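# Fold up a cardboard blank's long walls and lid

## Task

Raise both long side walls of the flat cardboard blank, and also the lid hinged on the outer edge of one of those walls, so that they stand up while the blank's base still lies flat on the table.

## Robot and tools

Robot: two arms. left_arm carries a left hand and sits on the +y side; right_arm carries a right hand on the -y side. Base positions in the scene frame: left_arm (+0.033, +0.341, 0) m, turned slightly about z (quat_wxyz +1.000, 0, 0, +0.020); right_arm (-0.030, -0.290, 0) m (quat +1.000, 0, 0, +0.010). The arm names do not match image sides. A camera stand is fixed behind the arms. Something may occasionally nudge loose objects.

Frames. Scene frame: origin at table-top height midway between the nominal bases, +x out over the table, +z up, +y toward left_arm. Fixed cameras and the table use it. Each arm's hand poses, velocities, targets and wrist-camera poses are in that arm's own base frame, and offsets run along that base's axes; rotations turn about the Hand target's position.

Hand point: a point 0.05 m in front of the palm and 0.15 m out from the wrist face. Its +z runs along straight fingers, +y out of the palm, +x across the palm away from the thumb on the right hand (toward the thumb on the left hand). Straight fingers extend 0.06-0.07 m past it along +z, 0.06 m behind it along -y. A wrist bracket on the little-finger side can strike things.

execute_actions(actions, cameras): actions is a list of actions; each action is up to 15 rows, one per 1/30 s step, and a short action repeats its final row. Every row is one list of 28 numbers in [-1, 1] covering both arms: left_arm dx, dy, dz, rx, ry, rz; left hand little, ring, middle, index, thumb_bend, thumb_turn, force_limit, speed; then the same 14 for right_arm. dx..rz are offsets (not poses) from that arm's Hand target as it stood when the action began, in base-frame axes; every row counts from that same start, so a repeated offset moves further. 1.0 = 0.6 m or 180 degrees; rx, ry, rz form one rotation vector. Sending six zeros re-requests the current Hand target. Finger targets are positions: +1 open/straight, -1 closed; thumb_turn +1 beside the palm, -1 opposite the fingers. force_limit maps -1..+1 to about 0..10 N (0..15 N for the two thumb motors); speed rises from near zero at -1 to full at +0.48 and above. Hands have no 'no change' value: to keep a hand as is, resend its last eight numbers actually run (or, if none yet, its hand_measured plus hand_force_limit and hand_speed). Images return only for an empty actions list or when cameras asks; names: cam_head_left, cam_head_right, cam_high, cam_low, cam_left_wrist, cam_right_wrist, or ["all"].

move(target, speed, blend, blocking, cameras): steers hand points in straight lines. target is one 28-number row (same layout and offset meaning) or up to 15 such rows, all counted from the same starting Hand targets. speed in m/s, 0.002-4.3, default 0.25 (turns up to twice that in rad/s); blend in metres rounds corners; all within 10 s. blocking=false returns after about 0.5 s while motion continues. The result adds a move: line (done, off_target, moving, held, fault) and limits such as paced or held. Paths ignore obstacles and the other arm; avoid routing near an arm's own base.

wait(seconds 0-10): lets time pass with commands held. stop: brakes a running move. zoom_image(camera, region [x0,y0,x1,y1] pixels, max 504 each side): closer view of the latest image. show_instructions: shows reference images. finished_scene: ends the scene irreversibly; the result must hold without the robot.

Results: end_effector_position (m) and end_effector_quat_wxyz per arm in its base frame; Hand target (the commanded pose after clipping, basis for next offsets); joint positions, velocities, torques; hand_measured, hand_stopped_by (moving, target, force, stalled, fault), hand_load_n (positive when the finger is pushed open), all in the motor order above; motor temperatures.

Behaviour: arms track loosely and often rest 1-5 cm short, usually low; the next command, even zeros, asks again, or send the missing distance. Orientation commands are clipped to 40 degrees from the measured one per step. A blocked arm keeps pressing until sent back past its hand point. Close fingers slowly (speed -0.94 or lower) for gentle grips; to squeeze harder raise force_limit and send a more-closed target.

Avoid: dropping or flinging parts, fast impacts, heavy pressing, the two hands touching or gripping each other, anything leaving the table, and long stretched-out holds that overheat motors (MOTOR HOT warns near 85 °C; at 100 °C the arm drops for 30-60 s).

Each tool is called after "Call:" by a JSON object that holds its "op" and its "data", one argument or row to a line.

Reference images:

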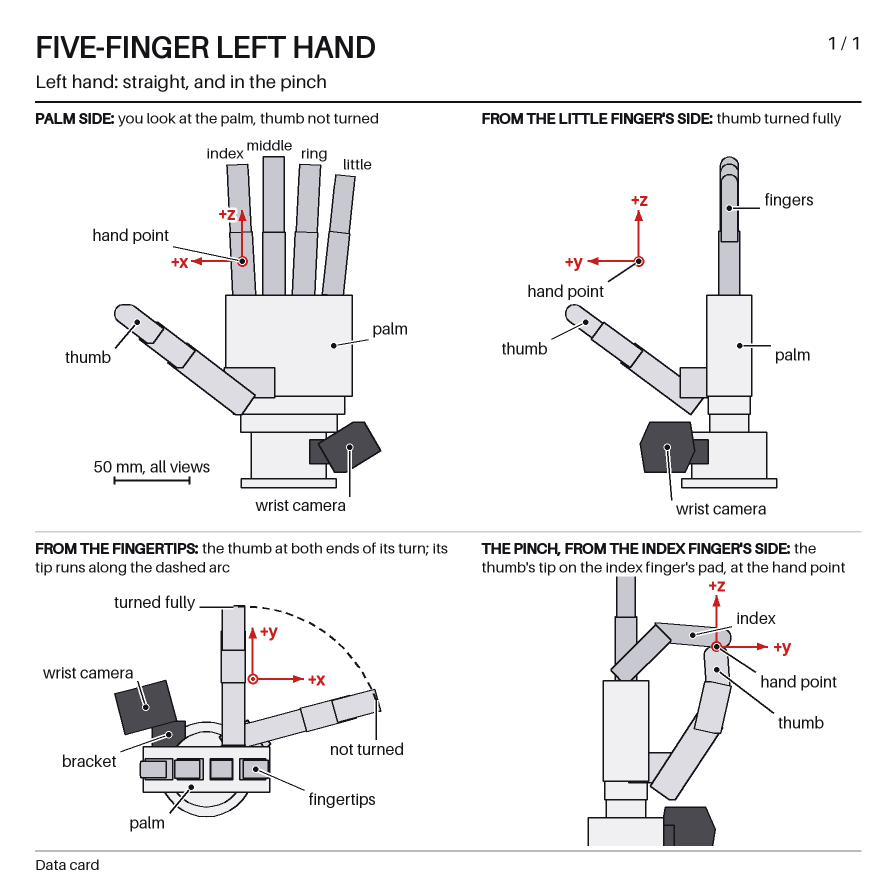

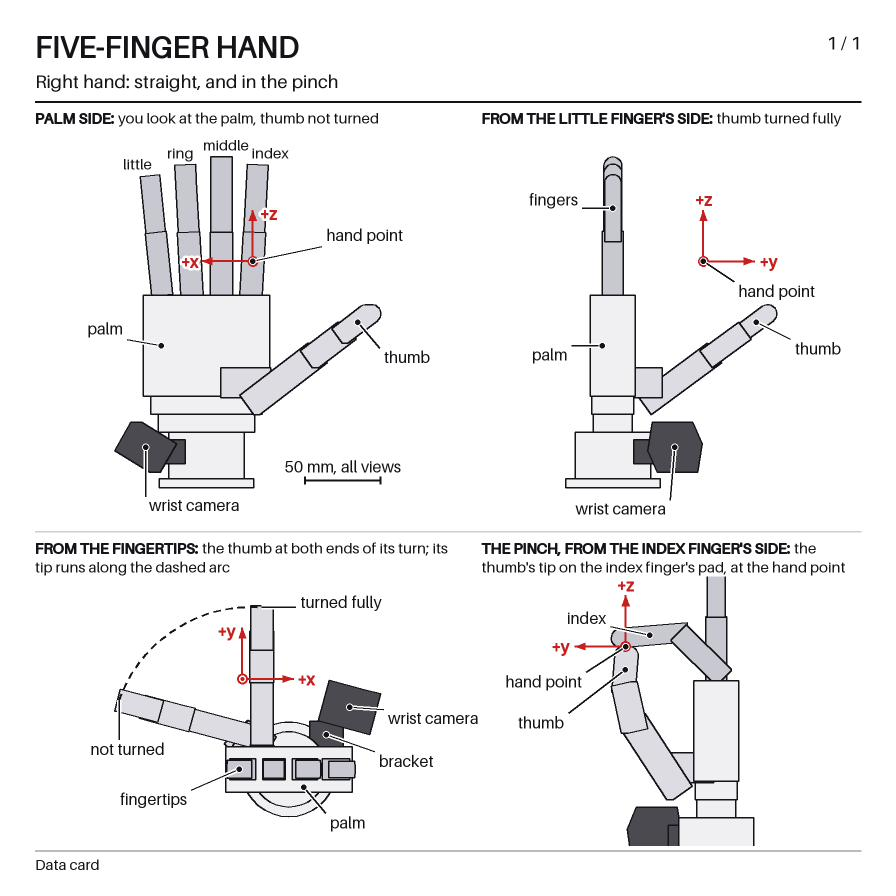

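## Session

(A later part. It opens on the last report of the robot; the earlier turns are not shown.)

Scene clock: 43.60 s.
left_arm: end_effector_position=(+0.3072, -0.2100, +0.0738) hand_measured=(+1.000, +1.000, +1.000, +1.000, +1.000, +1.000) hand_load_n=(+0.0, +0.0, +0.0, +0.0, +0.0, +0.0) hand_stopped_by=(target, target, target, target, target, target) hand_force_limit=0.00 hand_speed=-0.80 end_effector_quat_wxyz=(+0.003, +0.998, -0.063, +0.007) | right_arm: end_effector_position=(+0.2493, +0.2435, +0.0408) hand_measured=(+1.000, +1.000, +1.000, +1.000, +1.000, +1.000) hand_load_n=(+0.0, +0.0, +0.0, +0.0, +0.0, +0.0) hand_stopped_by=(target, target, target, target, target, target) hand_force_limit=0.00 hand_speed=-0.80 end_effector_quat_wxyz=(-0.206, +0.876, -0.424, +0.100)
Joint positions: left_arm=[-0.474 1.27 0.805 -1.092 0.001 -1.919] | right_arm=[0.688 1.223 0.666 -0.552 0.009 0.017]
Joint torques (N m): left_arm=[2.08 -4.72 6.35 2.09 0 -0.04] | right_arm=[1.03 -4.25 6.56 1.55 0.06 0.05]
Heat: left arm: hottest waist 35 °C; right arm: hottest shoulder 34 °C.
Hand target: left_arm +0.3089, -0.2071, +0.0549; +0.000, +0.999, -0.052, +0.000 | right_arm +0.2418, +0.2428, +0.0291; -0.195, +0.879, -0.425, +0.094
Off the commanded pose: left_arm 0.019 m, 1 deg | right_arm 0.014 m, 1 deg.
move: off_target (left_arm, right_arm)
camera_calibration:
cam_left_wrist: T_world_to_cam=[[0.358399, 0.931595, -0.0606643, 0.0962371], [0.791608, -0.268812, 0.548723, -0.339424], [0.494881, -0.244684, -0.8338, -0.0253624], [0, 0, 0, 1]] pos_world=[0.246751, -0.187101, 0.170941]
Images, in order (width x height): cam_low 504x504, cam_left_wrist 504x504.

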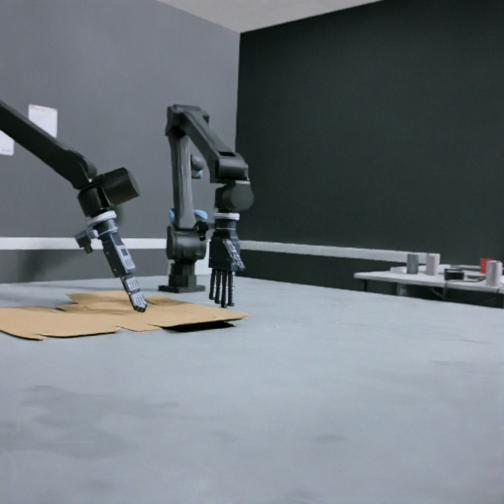

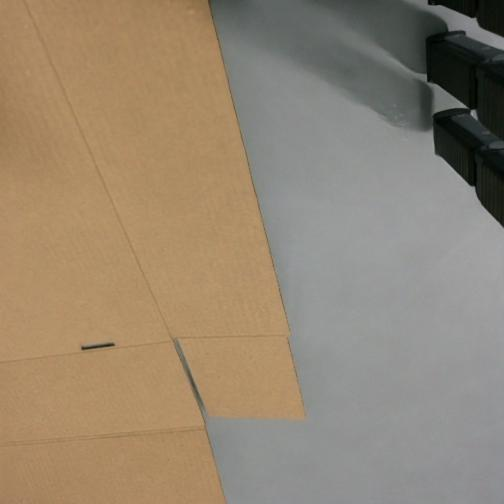

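Call:
{"op": "move", "data": {
  "target": [
    [0,0,0.055,0,0,0,1,1,1,1,1,1,0,-0.8,0,0,0,0,0,0,1,1,1,1,1,1,0,-0.8],
    [0,-0.105,0.055,0,0,0,1,1,1,1,1,1,0,-0.8,0,0,0,0,0,0,1,1,1,1,1,1,0,-0.8],
    [0,-0.105,0.022,0,0,0,1,1,1,1,1,1,0,-0.8,0,0,0,0,0,0,1,1,1,1,1,1,0,-0.8]
  ],
  "speed": 0.08,
  "cameras": ["all"]
}}

Scene clock: 46.80 s.
left_arm: end_effector_position=(+0.2951, -0.2530, +0.0729) hand_measured=(+1.000, +1.000, +1.000, +1.000, +1.000, +1.000) hand_load_n=(+0.0, +0.0, +0.5, +0.0, +0.0, +0.0) hand_stopped_by=(target, target, target, target, target, target) hand_force_limit=0.00 hand_speed=-0.80 end_effector_quat_wxyz=(-0.008, +0.998, -0.053, -0.012) | right_arm: end_effector_position=(+0.2493, +0.2435, +0.0408) hand_measured=(+1.000, +1.000, +1.000, +1.000, +1.000, +1.000) hand_load_n=(+0.0, +0.0, +0.0, +0.0, +0.0, +0.0) hand_stopped_by=(target, target, target, target, target, target) hand_force_limit=0.00 hand_speed=-0.80 end_effector_quat_wxyz=(-0.206, +0.876, -0.424, +0.100)
Joint positions: left_arm=[-0.61 1.33 0.863 -1.133 0 -2.075] | right_arm=[0.688 1.223 0.666 -0.552 0.009 0.017]
Joint torques (N m): left_arm=[0.21 -4.89 10.13 2.32 0.11 -0.02] | right_arm=[1.08 -4.37 6.58 1.54 0.06 0.05]
Motor temperatures (°C): left_arm=[35 34 31 29 25 30] | right_arm=[26 34 31 30 32 32]
Heat: left arm: hottest waist 35 °C; right arm: hottest shoulder 34 °C.
Hand target: left_arm +0.3088, -0.2701, +0.0682; +0.000, +0.999, -0.053, +0.000 | right_arm +0.2418, +0.2428, +0.0291; -0.195, +0.879, -0.425, +0.094
Off the commanded pose: left_arm 0.023 m, 2 deg | right_arm 0.014 m, 1 deg.
joint sent to its limit (left arm) — joint 6 (wrist roll), lower limit. The joint targets still meet the commanded pose.
move: off_target (left_arm, right_arm)
camera_calibration:
cam_left_wrist: T_world_to_cam=[[0.337753, 0.939839, -0.0512329, 0.148139], [0.81629, -0.265384, 0.51307, -0.344651], [0.468607, -0.215112, -0.856816, -0.0136578], [0, 0, 0, 1]] pos_world=[0.237701, -0.23363, 0.172718]
cam_right_wrist: T_world_to_cam=[[-0.539799, -0.692838, -0.478114, 0.33095], [-0.840545, 0.412696, 0.35095, 0.0974153], [-0.0458357, 0.591319, -0.805134, 0.0125852], [0, 0, 0, 1]] pos_world=[0.261105, 0.18165, 0.134177]

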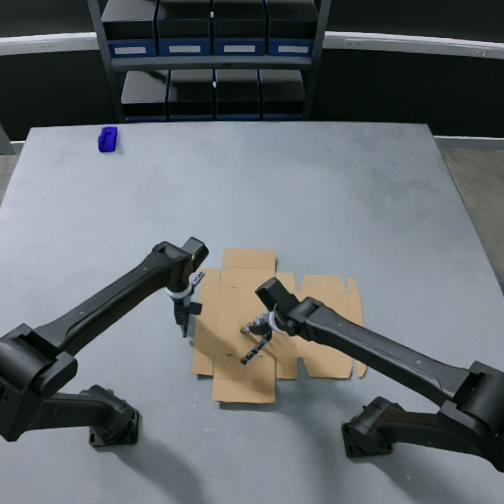

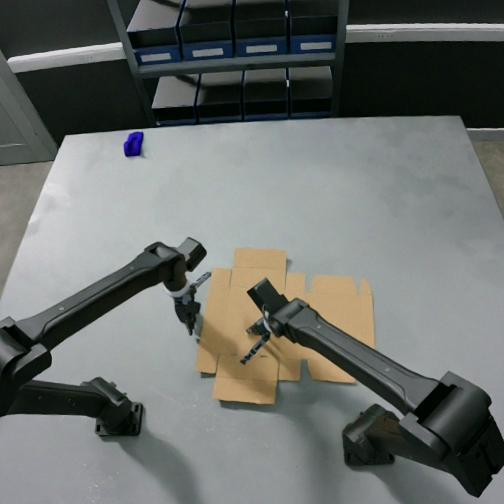

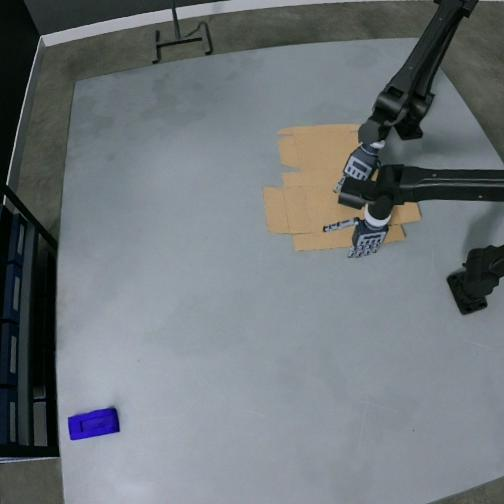

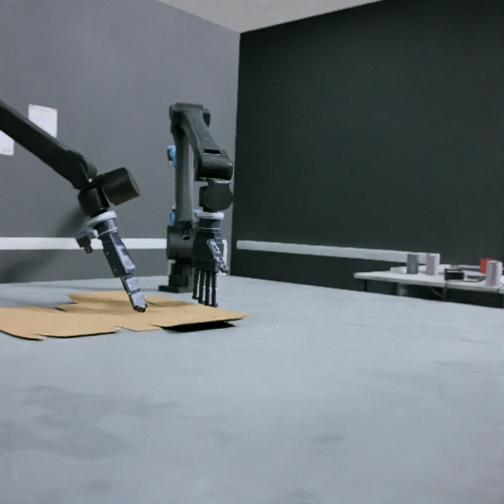

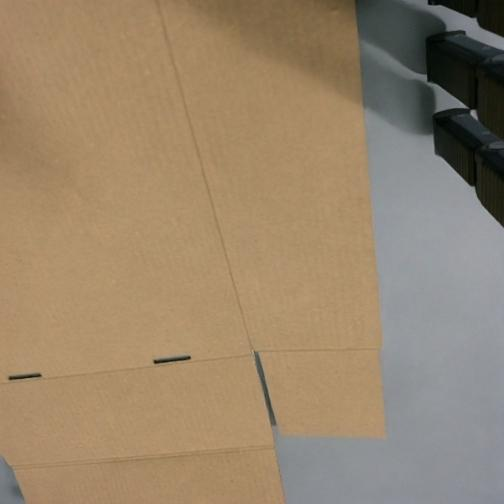

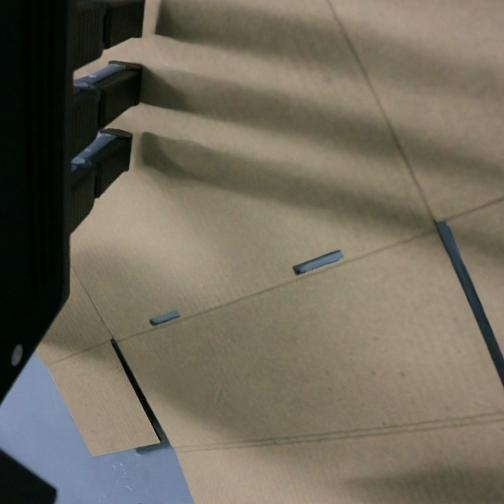

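Call:
{"op": "move", "data": {
  "target": [
    [0,0,0.03,0,0,-0.02,1,1,1,1,1,1,0,-0.8,0,0,0,0,0,0,1,1,1,1,1,1,0,-0.8]
  ],
  "speed": 0.08
}}

Scene clock: 48.90 s.
left_arm: end_effector_position=(+0.2925, -0.2537, +0.0735) hand_measured=(+1.000, +1.000, +1.000, +1.000, +1.000, +1.000) hand_load_n=(+0.0, +0.0, +0.5, +0.0, +0.0, +0.0) hand_stopped_by=(target, target, target, target, target, target) hand_force_limit=0.00 hand_speed=-0.80 end_effector_quat_wxyz=(-0.008, +0.997, -0.072, -0.013) | right_arm: end_effector_position=(+0.2493, +0.2435, +0.0408) hand_measured=(+1.000, +1.000, +1.000, +1.000, +1.000, +1.000) hand_load_n=(+0.0, +0.0, +0.0, +0.0, +0.0, +0.0) hand_stopped_by=(target, target, target, target, target, target) hand_force_limit=0.00 hand_speed=-0.80 end_effector_quat_wxyz=(-0.206, +0.876, -0.424, +0.100)
Joint positions: left_arm=[-0.61 1.33 0.865 -1.137 0 -2.037] | right_arm=[0.688 1.223 0.666 -0.552 0.009 0.017]
Joint torques (N m): left_arm=[0.85 -6.01 12.94 0.4 0.02 0.24] | right_arm=[1.08 -4.31 6.57 1.55 0.06 0.05]
Heat: left arm: hottest waist 35 °C; right arm: hottest shoulder 34 °C.
Hand target: left_arm +0.3088, -0.2701, +0.0861; +0.000, +0.996, -0.084, +0.000 | right_arm +0.2418, +0.2428, +0.0291; -0.195, +0.879, -0.425, +0.094
Off the commanded pose: left_arm 0.026 m, 2 deg | right_arm 0.014 m, 1 deg.
move: off_target (left_arm, right_arm)

Call:
{"op": "move", "data": {
  "target": [
    [0,0,0.05,0,0,0,1,1,1,1,1,1,0,-0.8,0,0,0,0,0,0,1,1,1,1,1,1,0,-0.8]
  ],
  "speed": 0.1
}}

Scene clock: 50.20 s.
left_arm: end_effector_position=(+0.2941, -0.2549, +0.0904) hand_measured=(+1.000, +1.000, +1.000, +1.000, +1.000, +1.000) hand_load_n=(+0.0, +0.0, +0.0, +0.0, +0.0, +0.0) hand_stopped_by=(target, target, target, target, target, target) hand_force_limit=0.00 hand_speed=-0.80 end_effector_quat_wxyz=(-0.014, +0.997, -0.073, -0.023) | right_arm: end_effector_position=(+0.2493, +0.2435, +0.0408) hand_measured=(+1.000, +1.000, +1.000, +1.000, +1.000, +1.000) hand_load_n=(-0.5, +0.0, +0.0, +0.0, +0.0, +0.0) hand_stopped_by=(target, target, target, target, target, target) hand_force_limit=0.00 hand_speed=-0.80 end_effector_quat_wxyz=(-0.206, +0.876, -0.424, +0.100)
Joint positions: left_arm=[-0.61 1.33 0.917 -1.212 0 -2.035] | right_arm=[0.688 1.223 0.666 -0.552 0.009 0.017]
Joint torques (N m): left_arm=[0.85 -8.29 13.29 -0.06 0.02 0.24] | right_arm=[1.03 -4.25 6.58 1.55 0.06 0.05]
Heat: left arm: hottest waist 35 °C; right arm: hottest shoulder 34 °C.
Hand target: left_arm +0.3089, -0.2702, +0.1162; +0.000, +0.996, -0.084, +0.000 | right_arm +0.2418, +0.2428, +0.0291; -0.195, +0.879, -0.425, +0.094
Off the commanded pose: left_arm 0.033 m, 3 deg | right_arm 0.014 m, 1 deg.
move: off_target (left_arm, right_arm)

Call:
{"op": "move", "data": {
  "target": [
    [0,-0.04,-0.01,0,0,0,1,1,1,1,1,1,0,-0.8,0,0,0,0,0,0,1,1,1,1,1,1,0,-0.8]
  ],
  "speed": 0.1,
  "cameras": ["cam_left_wrist","cam_low"]
}}

Scene clock: 52.70 s.
left_arm: end_effector_position=(+0.2906, -0.2741, +0.0928) hand_measured=(+1.000, +1.000, +1.000, +1.000, +1.000, +1.000) hand_load_n=(+0.0, +0.0, +0.0, +0.0, -0.5, +0.0) hand_stopped_by=(target, target, target, target, target, target) hand_force_limit=0.00 hand_speed=-0.80 end_effector_quat_wxyz=(-0.013, +0.996, -0.085, -0.021) | right_arm: end_effector_position=(+0.2493, +0.2435, +0.0408) hand_measured=(+1.000, +1.000, +1.000, +1.000, +1.000, +1.000) hand_load_n=(+0.0, +0.0, +0.0, +0.0, +0.0, +0.0) hand_stopped_by=(target, target, target, target, target, target) hand_force_limit=0.00 hand_speed=-0.80 end_effector_quat_wxyz=(-0.206, +0.876, -0.424, +0.100)
Joint positions: left_arm=[-0.657 1.349 0.941 -1.212 0.001 -2.058] | right_arm=[0.688 1.223 0.666 -0.552 0.009 0.017]
Joint torques (N m): left_arm=[0.38 -7.12 13.38 0.66 0.05 -0.04] | right_arm=[1.08 -4.31 6.57 1.55 0.07 0.05]
Heat: left arm: hottest waist 35 °C; right arm: hottest shoulder 34 °C.
Hand target: left_arm +0.3090, -0.2941, +0.1103; +0.001, +0.996, -0.084, +0.000 | right_arm +0.2418, +0.2428, +0.0291; -0.195, +0.879, -0.425, +0.094
Off the commanded pose: left_arm 0.032 m, 3 deg | right_arm 0.014 m, 1 deg.
move: off_target (left_arm, right_arm)
camera_calibration:
cam_left_wrist: T_world_to_cam=[[0.396389, 0.916862, -0.0473252, 0.14683], [0.806238, -0.32298, 0.495645, -0.368113], [0.439153, -0.234624, -0.867235, 0.00507183], [0, 0, 0, 1]] pos_world=[0.236358, -0.252325, 0.193801]
Images, in order (width x height): cam_low 504x504, cam_left_wrist 504x504.

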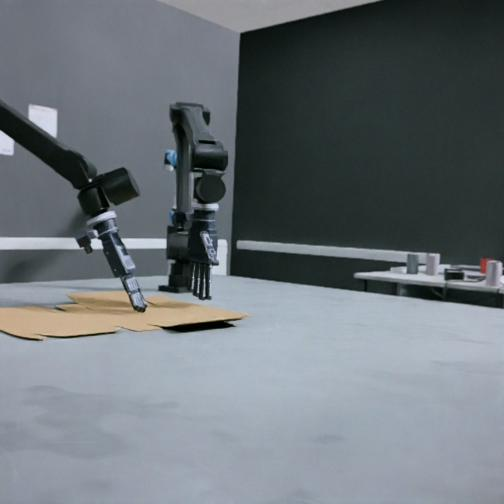

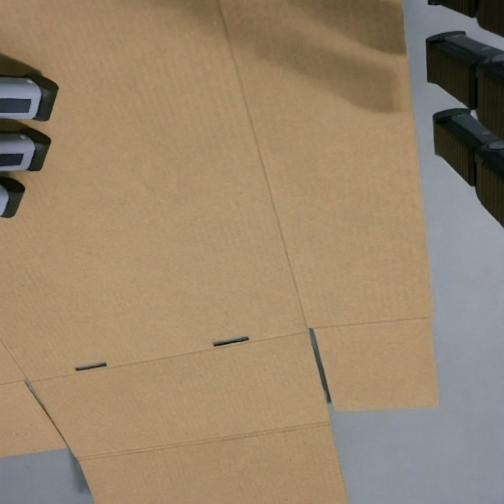

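Call:
{"op": "move", "data": {
  "target": [
    [0,0.008,-0.045,0,0,0,1,1,1,1,1,1,0,-0.8,0,0,0,0,0,0,1,1,1,1,1,1,0,-0.8]
  ],
  "speed": 0.08,
  "cameras": ["cam_left_wrist","cam_low","cam_high"]
}}

Scene clock: 54.10 s.
left_arm: end_effector_position=(+0.3052, -0.2853, +0.0856) hand_measured=(+1.000, +1.000, +1.000, +1.000, +1.000, +1.000) hand_load_n=(+0.0, +0.0, +0.0, +0.0, +0.0, +0.0) hand_stopped_by=(target, target, target, target, target, target) hand_force_limit=0.00 hand_speed=-0.80 end_effector_quat_wxyz=(-0.001, +0.996, -0.085, -0.002) | right_arm: end_effector_position=(+0.2493, +0.2435, +0.0408) hand_measured=(+1.000, +1.000, +1.000, +1.000, +1.000, +1.000) hand_load_n=(+0.0, +0.0, +0.0, +0.0, +0.0, +0.0) hand_stopped_by=(target, target, target, target, target, target) hand_force_limit=0.00 hand_speed=-0.80 end_effector_quat_wxyz=(-0.206, +0.876, -0.424, +0.100)
Joint positions: left_arm=[-0.657 1.377 0.941 -1.14 0.001 -2.058] | right_arm=[0.688 1.223 0.666 -0.552 0.009 0.017]
Joint torques (N m): left_arm=[1.2 -7.47 8.99 0.99 0.01 0.06] | right_arm=[1.14 -4.37 6.57 1.58 0.06 0.05]
Heat: left arm: hottest waist 35 °C; right arm: hottest shoulder 34 °C.
Hand target: left_arm +0.3090, -0.2893, +0.0833; +0.000, +0.996, -0.084, +0.000 | right_arm +0.2418, +0.2428, +0.0291; -0.195, +0.879, -0.425, +0.094
Off the commanded pose: left_arm 0.006 m, 0 deg | right_arm 0.014 m, 1 deg.
move: off_target (right_arm)
camera_calibration:
cam_left_wrist: T_world_to_cam=[[0.397884, 0.915581, -0.0583066, 0.151052], [0.788169, -0.308603, 0.532497, -0.373433], [0.469551, -0.257827, -0.844421, -0.0279933], [0, 0, 0, 1]] pos_world=[0.247372, -0.260761, 0.184021]
Images, in order (width x height): cam_high 504x504, cam_low 504x504, cam_left_wrist 504x504.

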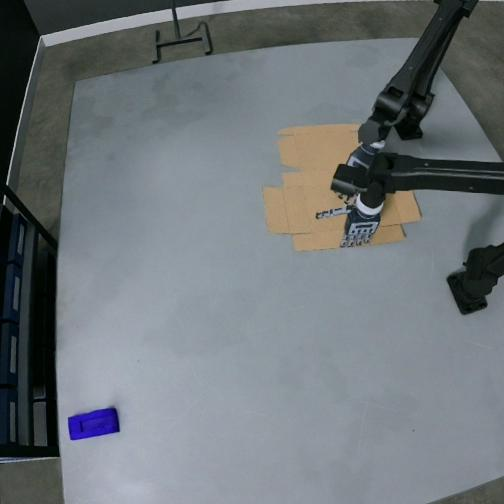

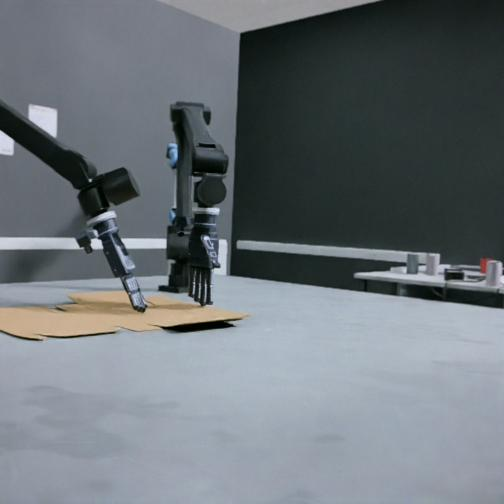

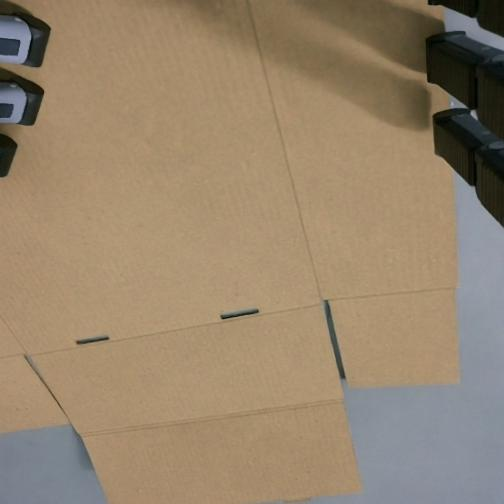

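Call:
{"op": "move", "data": {
  "target": [
    [0,0.05,0.05,0,0,0,1,1,1,1,1,1,0,-0.8,0,0,0,0,0,0,1,1,1,1,1,1,0,-0.8],
    [0,0.03,0.03,0,0,0,1,1,1,1,1,1,0,-0.8,0,0,0,0,0,0,1,1,1,1,1,1,0,-0.8]
  ],
  "speed": 0.08,
  "cameras": ["cam_left_wrist"]
}}

Scene clock: 56.00 s.
left_arm: end_effector_position=(+0.3065, -0.2630, +0.1021) hand_measured=(+1.000, +1.000, +1.000, +1.000, +1.000, +1.000) hand_load_n=(+0.0, +0.0, +0.0, +0.0, +0.0, +0.0) hand_stopped_by=(target, target, target, target, target, target) hand_force_limit=0.00 hand_speed=-0.80 end_effector_quat_wxyz=(-0.002, +0.997, -0.082, -0.004) | right_arm: end_effector_position=(+0.2493, +0.2435, +0.0408) hand_measured=(+1.000, +1.000, +1.000, +1.000, +1.000, +1.000) hand_load_n=(+0.0, +0.0, +0.0, +0.0, -0.5, +0.0) hand_stopped_by=(target, target, target, target, target, target) hand_force_limit=0.00 hand_speed=-0.80 end_effector_quat_wxyz=(-0.206, +0.876, -0.424, +0.100)
Joint positions: left_arm=[-0.605 1.327 0.941 -1.193 0.001 -2.012] | right_arm=[0.688 1.223 0.666 -0.552 0.009 0.017]
Joint torques (N m): left_arm=[0.21 -6.89 9.39 0.98 0.02 -0.01] | right_arm=[1.14 -4.31 6.57 1.58 0.06 0.05]
Heat: left arm: hottest waist 35 °C; right arm: hottest shoulder 34 °C.
Hand target: left_arm +0.3090, -0.2714, +0.1012; +0.000, +0.996, -0.084, +0.000 | right_arm +0.2418, +0.2428, +0.0291; -0.195, +0.879, -0.425, +0.094
Off the commanded pose: left_arm 0.009 m, 1 deg | right_arm 0.014 m, 1 deg.
move: off_target (right_arm)
camera_calibration:
cam_left_wrist: T_world_to_cam=[[0.39287, 0.917793, -0.0575359, 0.133149], [0.791087, -0.305406, 0.530008, -0.376121], [0.468865, -0.25374, -0.846039, -0.00753411], [0, 0, 0, 1]] pos_world=[0.248767, -0.238985, 0.200634]
Images, in order (width x height): cam_left_wrist 504x504.

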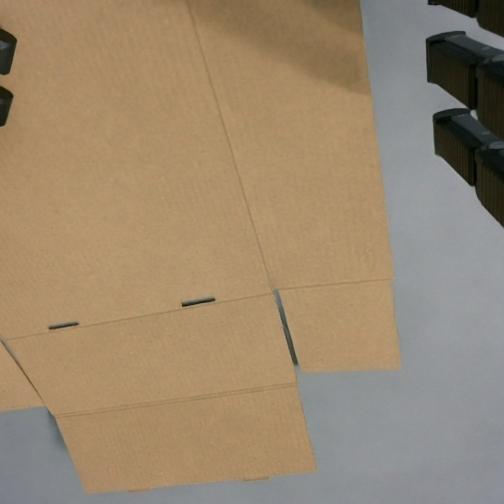

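Call:
{"op": "move", "data": {
  "target": [
    [0,-0.015,-0.055,0,0,0,1,1,1,1,1,1,0,-0.8,0,0,0,0,0,0,1,1,1,1,1,1,0,-0.8]
  ],
  "speed": 0.08,
  "cameras": ["cam_left_wrist","cam_low"]
}}

Scene clock: 57.50 s.
left_arm: end_effector_position=(+0.3129, -0.2756, +0.0758) hand_measured=(+1.000, +1.000, +1.000, +1.000, +1.000, +1.000) hand_load_n=(+0.0, -0.5, +0.0, +0.0, +0.0, +0.0) hand_stopped_by=(target, target, target, target, target, target) hand_force_limit=0.00 hand_speed=-0.80 end_effector_quat_wxyz=(+0.003, +0.997, -0.083, +0.004) | right_arm: end_effector_position=(+0.2493, +0.2435, +0.0408) hand_measured=(+1.000, +1.000, +1.000, +1.000, +1.000, +1.000) hand_load_n=(+0.0, +0.0, +0.0, +0.0, +0.0, +0.0) hand_stopped_by=(target, target, target, target, target, target) hand_force_limit=0.00 hand_speed=-0.80 end_effector_quat_wxyz=(-0.206, +0.876, -0.424, +0.100)
Joint positions: left_arm=[-0.624 1.38 0.914 -1.094 0 -2.028] | right_arm=[0.688 1.223 0.666 -0.552 0.009 0.017]
Joint torques (N m): left_arm=[0.15 -7.36 7.82 0.87 0.04 0.02] | right_arm=[1.03 -4.25 6.57 1.57 0.06 0.04]
Heat: left arm: hottest waist 35 °C; right arm: hottest shoulder 34 °C.
Hand target: left_arm +0.3089, -0.2802, +0.0681; +0.000, +0.996, -0.084, +0.000 | right_arm +0.2418, +0.2428, +0.0291; -0.195, +0.879, -0.425, +0.094
Off the commanded pose: left_arm 0.010 m, 1 deg | right_arm 0.014 m, 1 deg.
move: off_target (right_arm)
camera_calibration:
cam_left_wrist: T_world_to_cam=[[0.395819, 0.91633, -0.0605494, 0.139556], [0.782118, -0.301822, 0.545156, -0.368497], [0.481268, -0.26314, -0.836145, -0.0431502], [0, 0, 0, 1]] pos_world=[0.253736, -0.250454, 0.173258]
Images, in order (width x height): cam_low 504x504, cam_left_wrist 504x504.

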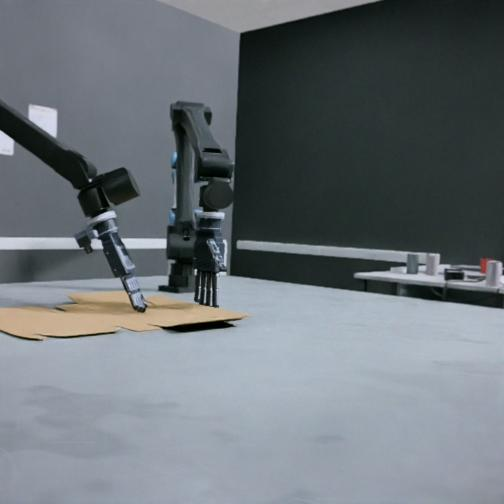

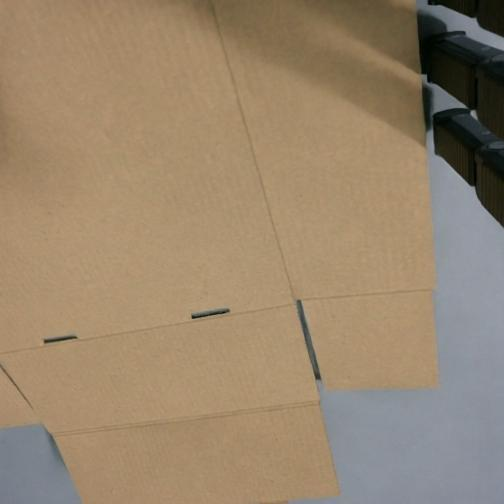

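Call:
{"op": "move", "data": {
  "target": [
    [0,0.005,-0.02,0,0,0,1,1,1,1,1,1,0,-0.8,0,0,0,0,0,0,1,1,1,1,1,1,0,-0.8]
  ],
  "speed": 0.05,
  "cameras": ["cam_left_wrist","cam_low"]
}}

Call:
{"op": "zoom_image", "data": {
  "camera": "cam_low",
  "region": [120, 200, 280, 350]
}}

Scene clock: 58.83 s.
left_arm: end_effector_position=(+0.3127, -0.2754, +0.0746) hand_measured=(+1.000, +1.000, +1.000, +1.000, +1.000, +1.000) hand_load_n=(+0.0, +0.0, +0.5, +0.0, +0.0, +0.0) hand_stopped_by=(target, target, target, target, target, target) hand_force_limit=0.00 hand_speed=-0.80 end_effector_quat_wxyz=(+0.003, +0.997, -0.083, +0.005) | right_arm: end_effector_position=(+0.2493, +0.2435, +0.0408) hand_measured=(+1.000, +1.000, +1.000, +1.000, +1.000, +1.000) hand_load_n=(-0.5, +0.0, +0.0, +0.0, +0.0, +0.0) hand_stopped_by=(target, target, target, target, target, target) hand_force_limit=0.00 hand_speed=-0.80 end_effector_quat_wxyz=(-0.206, +0.876, -0.424, +0.100)
Joint positions: left_arm=[-0.624 1.38 0.91 -1.089 0 -2.029] | right_arm=[0.688 1.223 0.666 -0.552 0.009 0.017]
Joint torques (N m): left_arm=[0.73 -6.65 6.15 2.03 0.03 0.02] | right_arm=[1.03 -4.25 6.56 1.54 0.06 0.05]
Heat: left arm: hottest waist 35 °C; right arm: hottest shoulder 34 °C.
Hand target: left_arm +0.3090, -0.2773, +0.0562; +0.000, +0.996, -0.084, +0.000 | right_arm +0.2418, +0.2428, +0.0291; -0.195, +0.879, -0.425, +0.094
Off the commanded pose: left_arm 0.019 m, 1 deg | right_arm 0.014 m, 1 deg.
move: off_target (left_arm, right_arm)
camera_calibration:
cam_left_wrist: T_world_to_cam=[[0.395541, 0.916425, -0.0609354, 0.139573], [0.781586, -0.301014, 0.546364, -0.367357], [0.482359, -0.263736, -0.835328, -0.0446094], [0, 0, 0, 1]] pos_world=[0.253432, -0.250253, 0.171952]
Images, in order (width x height): cam_low 504x504, cam_left_wrist 504x504.

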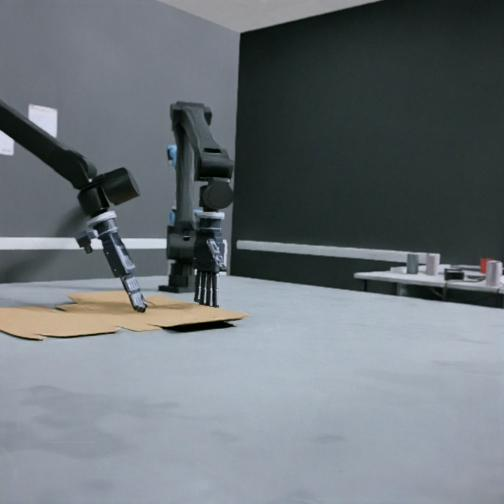

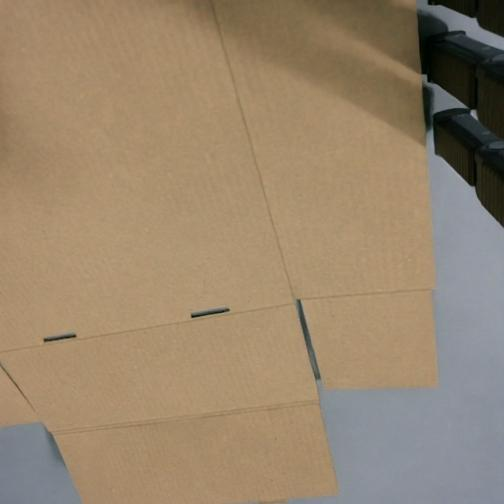

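Scaled by 3.150 from the camera's 504x504 image, which has a finer 720x720 frame.

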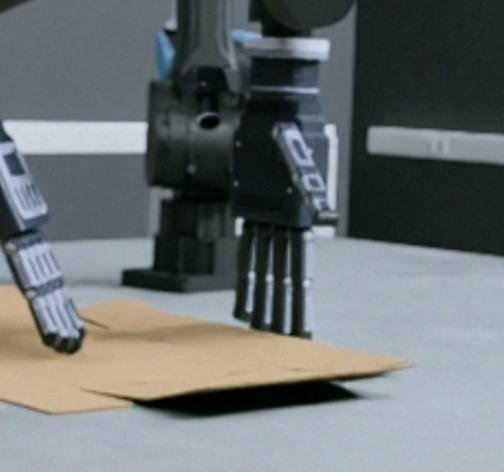

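Call:
{"op": "move", "data": {
  "target": [
    [0,0,0.01,0,0,0,0.6,0.6,0.6,0.6,1,1,-0.2,-0.7,0,0,0,0,0,0,1,1,1,1,1,1,0,-0.8]
  ],
  "speed": 0.05,
  "cameras": ["all"]
}}

Call:
{"op": "zoom_image", "data": {
  "camera": "cam_low",
  "region": [120, 200, 280, 350]
}}

Scene clock: 60.03 s.
left_arm: end_effector_position=(+0.3127, -0.2745, +0.0745) hand_measured=(+0.600, +0.600, +0.976, +0.600, +1.000, +1.000) hand_load_n=(+0.0, +2.0, +1.0, +0.5, +0.0, +0.0) hand_stopped_by=(target, target, force, target, target, target) hand_force_limit=-0.20 hand_speed=-0.70 end_effector_quat_wxyz=(+0.001, +0.997, -0.083, +0.006) | right_arm: end_effector_position=(+0.2499, +0.2429, +0.0407) hand_measured=(+1.000, +1.000, +1.000, +1.000, +1.000, +1.000) hand_load_n=(+0.0, +0.0, +0.0, +0.0, +0.0, +0.0) hand_stopped_by=(target, target, target, target, target, target) hand_force_limit=0.00 hand_speed=-0.80 end_effector_quat_wxyz=(-0.205, +0.876, -0.424, +0.102)
Joint positions: left_arm=[-0.624 1.379 0.908 -1.089 -0.004 -2.029] | right_arm=[0.688 1.223 0.666 -0.552 0.013 0.017]
Joint torques (N m): left_arm=[0.79 -7 7.1 1.36 0.17 0.04] | right_arm=[1.03 -4.25 6.58 1.57 -0.09 0.05]
Heat: left arm: hottest waist 35 °C; right arm: hottest shoulder 34 °C.
Hand target: left_arm +0.3090, -0.2772, +0.0621; +0.000, +0.996, -0.084, +0.000 | right_arm +0.2418, +0.2428, +0.0291; -0.195, +0.879, -0.425, +0.094
Off the commanded pose: left_arm 0.013 m, 1 deg | right_arm 0.014 m, 1 deg.
move: off_target (left_arm, right_arm)
camera_calibration:
cam_left_wrist: T_world_to_cam=[[0.394948, 0.916923, -0.0571677, 0.138769], [0.780581, -0.302105, 0.547199, -0.366991], [0.484469, -0.260739, -0.835048, -0.0443089], [0, 0, 0, 1]] pos_world=[0.253126, -0.249663, 0.17175]
cam_right_wrist: T_world_to_cam=[[-0.539989, -0.693261, -0.477284, 0.330963], [-0.840597, 0.415548, 0.347444, 0.0977422], [-0.0425344, 0.588819, -0.807145, 0.0127204], [0, 0, 0, 1]] pos_world=[0.261419, 0.181337, 0.134271]

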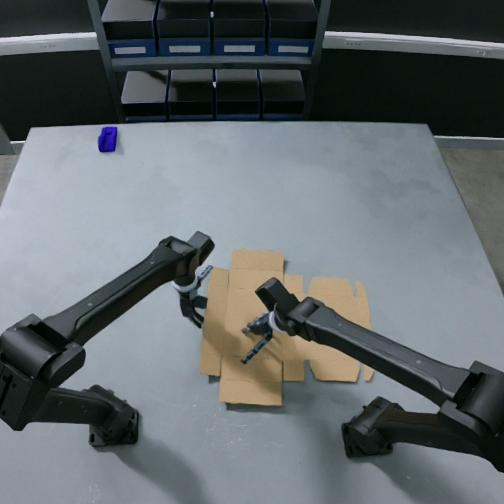

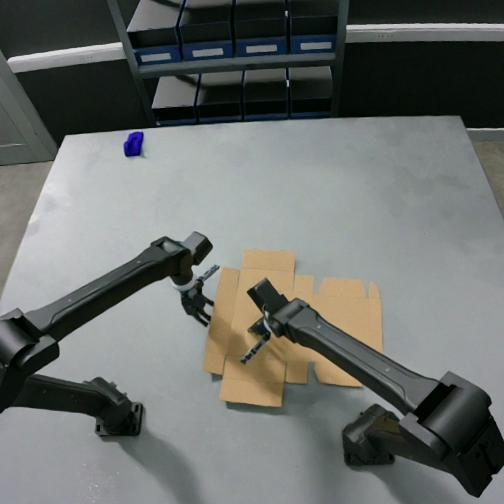

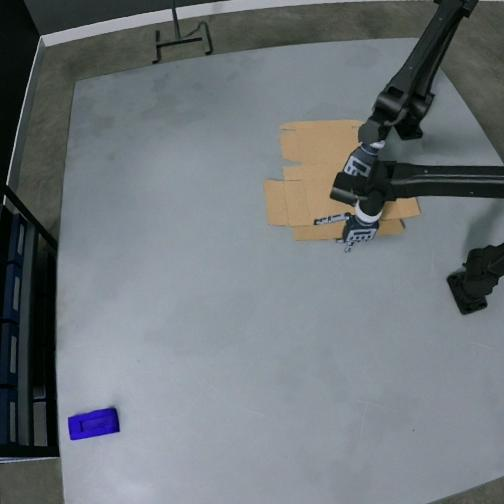

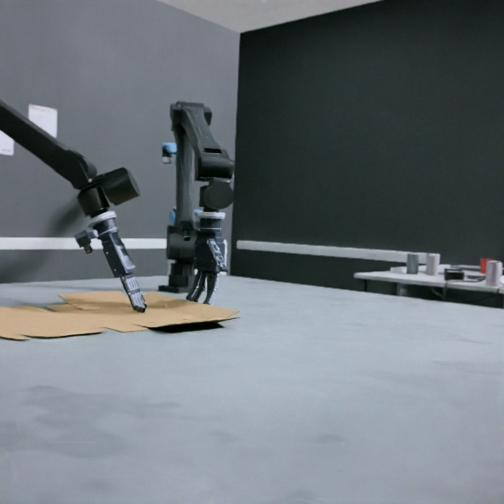

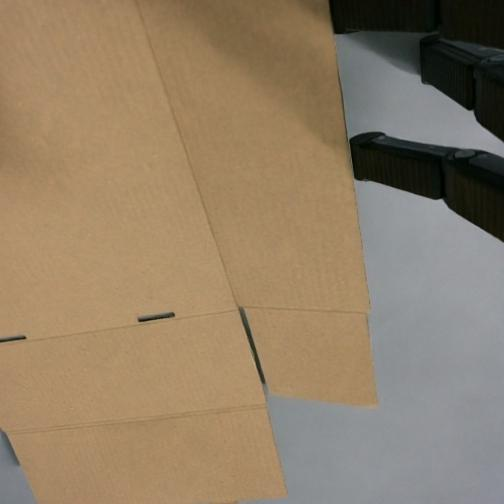

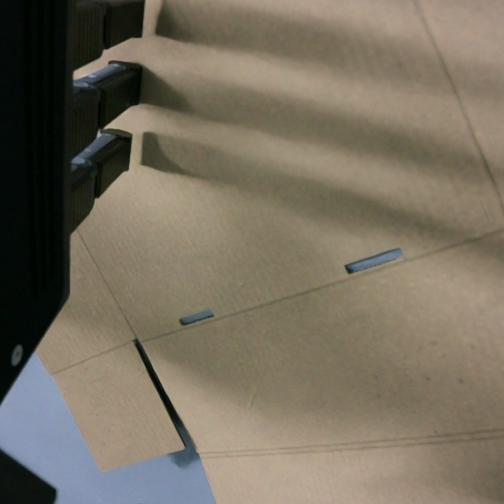

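Scaled by 3.150 from the camera's 504x504 image, which has a finer 720x720 frame.

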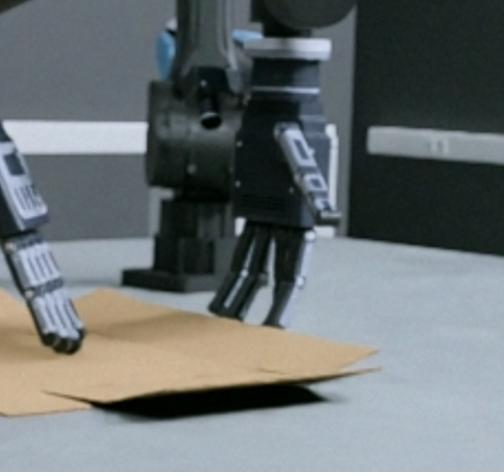

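Call:
{"op": "move", "data": {
  "target": [
    [0,0.03,0.06,0,0,0,1,1,1,1,1,1,-0.2,-0.3,0,0,-0.035,0,0,0,1,1,1,1,1,1,0,-0.8],
    [0,0.03,0.06,0,0,0,0.55,0.55,0.53,0.55,1,1,-0.2,-0.3,0,0,-0.035,0,0,0,1,1,1,1,1,1,0,-0.8]
  ],
  "speed": 0.08,
  "cameras": ["all"]
}}

Call:
{"op": "zoom_image", "data": {
  "camera": "cam_low",
  "region": [120, 200, 280, 350]
}}

Scene clock: 66.27 s.
left_arm: end_effector_position=(+0.3009, -0.2599, +0.0832) hand_measured=(+0.550, +0.550, +0.530, +0.550, +1.000, +1.000) hand_load_n=(+0.0, +0.0, +0.0, +0.0, +0.0, +0.0) hand_stopped_by=(target, target, target, target, target, target) hand_force_limit=-0.20 hand_speed=-0.30 end_effector_quat_wxyz=(-0.008, +0.996, -0.084, -0.012) | right_arm: end_effector_position=(+0.2599, +0.2512, +0.0352) hand_measured=(+1.000, +1.000, +1.000, +1.000, +1.000, +1.000) hand_load_n=(+0.0, +0.0, +0.5, +0.0, +0.0, +0.0) hand_stopped_by=(target, target, target, target, target, target) hand_force_limit=0.00 hand_speed=-0.80 end_effector_quat_wxyz=(-0.227, +0.871, -0.422, +0.112)
Joint positions: left_arm=[-0.608 1.346 0.908 -1.161 -0.001 -2.01] | right_arm=[0.688 1.241 0.652 -0.471 0.013 0.017]
Joint torques (N m): left_arm=[2.67 -9.41 9.99 -0.02 0.07 0.24] | right_arm=[1.03 -2.9 5.37 1.17 -0.09 0.03]
Heat: left arm: hottest waist 35 °C; right arm: hottest shoulder 34 °C.
Hand target: left_arm +0.3089, -0.2592, +0.0982; +0.000, +0.996, -0.084, +0.000 | right_arm +0.2418, +0.2428, +0.0081; -0.195, +0.879, -0.425, +0.094
Off the commanded pose: left_arm 0.017 m, 2 deg | right_arm 0.034 m, 4 deg.
move: off_target (left_arm, right_arm); target 2's new numbers were sent with left_arm's hand 0.017 m and 2 deg from that target
camera_calibration:
cam_left_wrist: T_world_to_cam=[[0.395885, 0.916847, -0.0516271, 0.129785], [0.798043, -0.315683, 0.513295, -0.364209], [0.454316, -0.244407, -0.856658, -0.0124098], [0, 0, 0, 1]] pos_world=[0.244913, -0.237001, 0.183016]
cam_right_wrist: T_world_to_cam=[[-0.521332, -0.677439, -0.518931, 0.332075], [-0.853269, 0.405214, 0.328228, 0.111177], [-0.0120764, 0.613904, -0.789289, -0.0109728], [0, 0, 0, 1]] pos_world=[0.267852, 0.186646, 0.127172]

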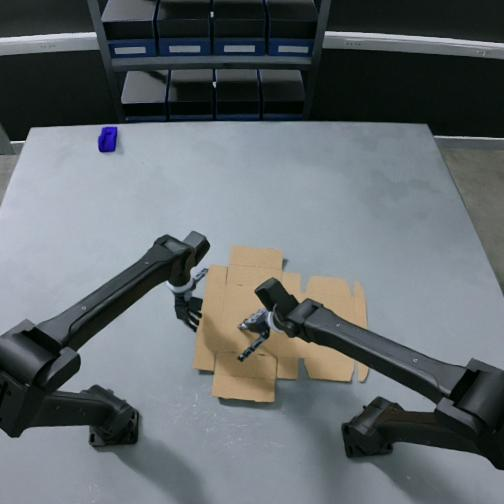

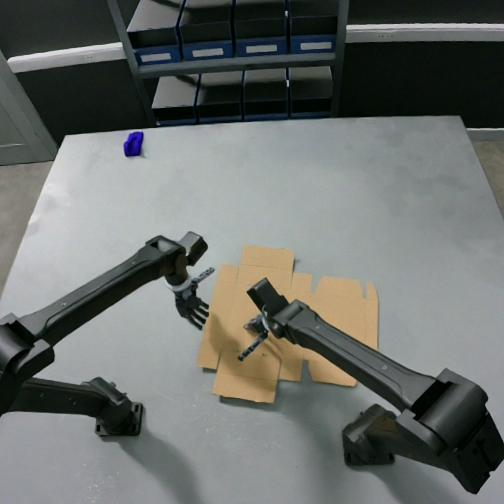

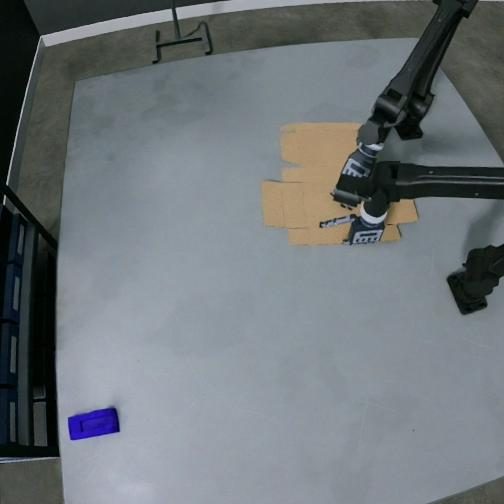

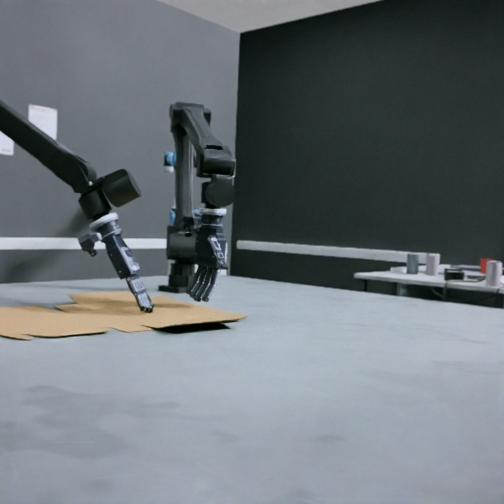

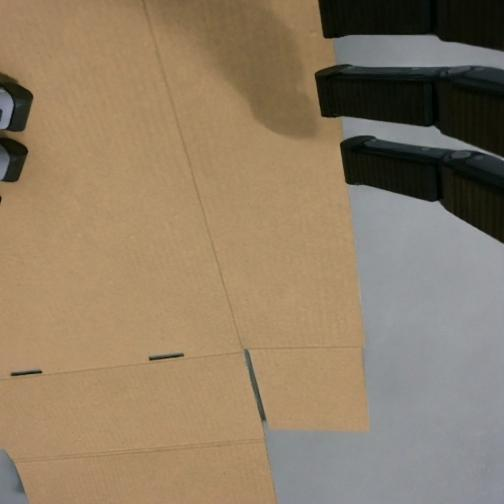

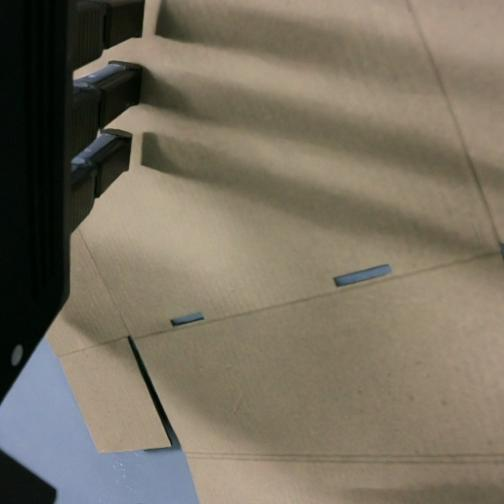

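Scaled by 3.150 from the camera's 504x504 image, which has a finer 720x720 frame.

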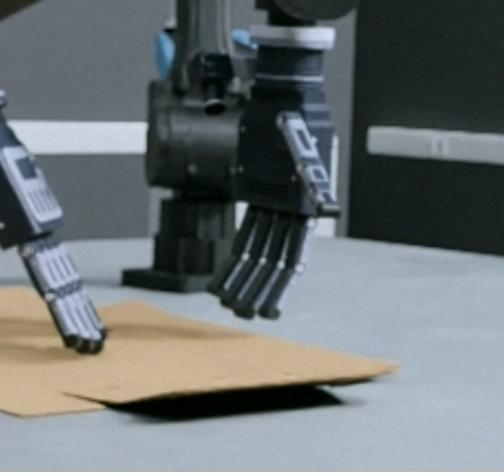

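Call:
{"op": "move", "data": {
  "target": [
    [0,0.06,0.02,0,0,-0.01,0.55,0.55,0.53,0.55,1,1,-0.2,-0.3,0,0,0,0,0,0,1,1,1,1,1,1,0,-0.8],
    [0,0.045,-0.055,0,0,-0.01,0.55,0.55,0.53,0.55,1,1,-0.2,-0.3,0,0,0,0,0,0,1,1,1,1,1,1,0,-0.8]
  ],
  "speed": 0.08,
  "cameras": ["cam_left_wrist","cam_low"]
}}

Call:
{"op": "zoom_image", "data": {
  "camera": "cam_low",
  "region": [120, 200, 280, 350]
}}

Scene clock: 75.47 s.
left_arm: end_effector_position=(+0.3105, -0.2280, +0.0697) hand_measured=(+0.550, +0.550, +0.530, +0.550, +1.000, +1.000) hand_load_n=(+0.0, +0.0, +0.0, +0.0, +0.0, +0.0) hand_stopped_by=(target, target, target, target, target, target) hand_force_limit=-0.20 hand_speed=-0.30 end_effector_quat_wxyz=(+0.000, +0.995, -0.097, +0.001) | right_arm: end_effector_position=(+0.2599, +0.2512, +0.0352) hand_measured=(+1.000, +1.000, +1.000, +1.000, +1.000, +1.000) hand_load_n=(+0.0, +0.0, +0.5, +0.0, +0.0, +0.0) hand_stopped_by=(target, target, target, target, target, target) hand_force_limit=0.00 hand_speed=-0.80 end_effector_quat_wxyz=(-0.227, +0.871, -0.422, +0.112)
Joint positions: left_arm=[-0.508 1.324 0.844 -1.089 -0.001 -1.885] | right_arm=[0.688 1.241 0.652 -0.471 0.013 0.017]
Joint torques (N m): left_arm=[0.5 -7.06 7.82 0.94 0.08 0.04] | right_arm=[0.91 -2.96 5.37 1.16 -0.09 0.04]
Heat: left arm: hottest waist 35 °C; right arm: hottest shoulder 34 °C.
Hand target: left_arm +0.3089, -0.2323, +0.0651; +0.000, +0.995, -0.099, +0.000 | right_arm +0.2418, +0.2428, +0.0081; -0.195, +0.879, -0.425, +0.094
Off the commanded pose: left_arm 0.006 m, 0 deg | right_arm 0.034 m, 4 deg.
move: off_target (right_arm)
camera_calibration:
cam_left_wrist: T_world_to_cam=[[0.420487, 0.905461, -0.0577176, 0.0862448], [0.77708, -0.326571, 0.538051, -0.352447], [0.468335, -0.271095, -0.840934, -0.0320092], [0, 0, 0, 1]] pos_world=[0.252606, -0.201868, 0.167695]
Images, in order (width x height): cam_low 504x504, cam_left_wrist 504x504.

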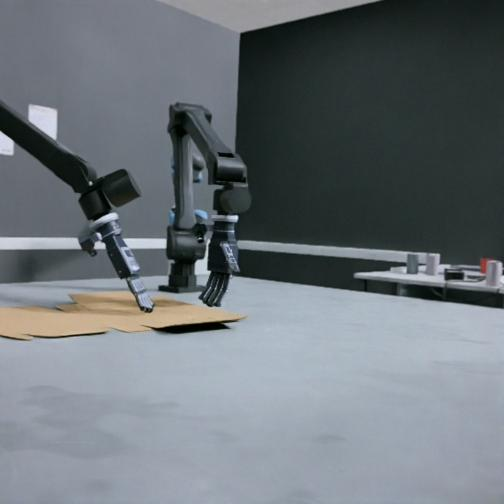

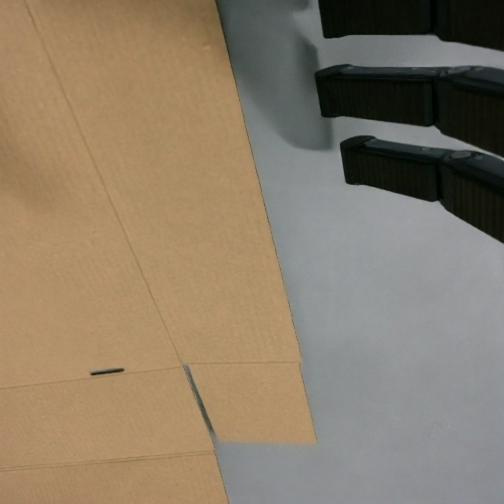

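Scaled by 3.150 from the camera's 504x504 image, which has a finer 720x720 frame.

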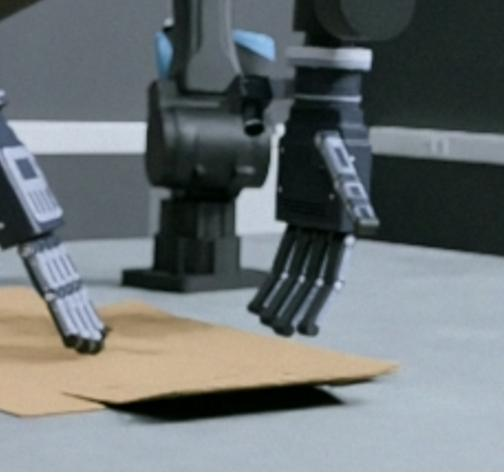

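Call:
{"op": "move", "data": {
  "target": [
    [0,-0.015,-0.025,0,0,0,0.55,0.55,0.53,0.55,1,1,-0.2,-0.3,0,0,0,0,0,0,1,1,1,1,1,1,0,-0.8]
  ],
  "speed": 0.08
}}

Scene clock: 76.73 s.
left_arm: end_effector_position=(+0.3139, -0.2343, +0.0641) hand_measured=(+0.550, +0.550, +0.530, +0.550, +1.000, +1.000) hand_load_n=(+0.0, +0.0, -1.5, +0.0, +0.0, +0.0) hand_stopped_by=(target, target, target, target, target, target) hand_force_limit=-0.20 hand_speed=-0.30 end_effector_quat_wxyz=(+0.002, +0.995, -0.098, +0.008) | right_arm: end_effector_position=(+0.2599, +0.2512, +0.0352) hand_measured=(+1.000, +1.000, +1.000, +1.000, +1.000, +1.000) hand_load_n=(+0.0, +0.0, +0.0, +0.0, +0.0, +0.0) hand_stopped_by=(target, target, target, target, target, target) hand_force_limit=0.00 hand_speed=-0.80 end_effector_quat_wxyz=(-0.227, +0.871, -0.422, +0.112)
Joint positions: left_arm=[-0.521 1.339 0.84 -1.056 -0.003 -1.895] | right_arm=[0.688 1.241 0.652 -0.471 0.013 0.017]
Joint torques (N m): left_arm=[-0.32 -5.77 7.1 1.44 0.14 -0.06] | right_arm=[0.91 -2.9 5.34 1.17 -0.1 0.04]
Heat: left arm: hottest waist 35 °C; right arm: hottest shoulder 34 °C.
Hand target: left_arm +0.3088, -0.2413, +0.0501; +0.000, +0.995, -0.100, +0.000 | right_arm +0.2418, +0.2428, +0.0081; -0.195, +0.879, -0.425, +0.094
Off the commanded pose: left_arm 0.016 m, 1 deg | right_arm 0.034 m, 4 deg.
move: off_target (left_arm, right_arm)


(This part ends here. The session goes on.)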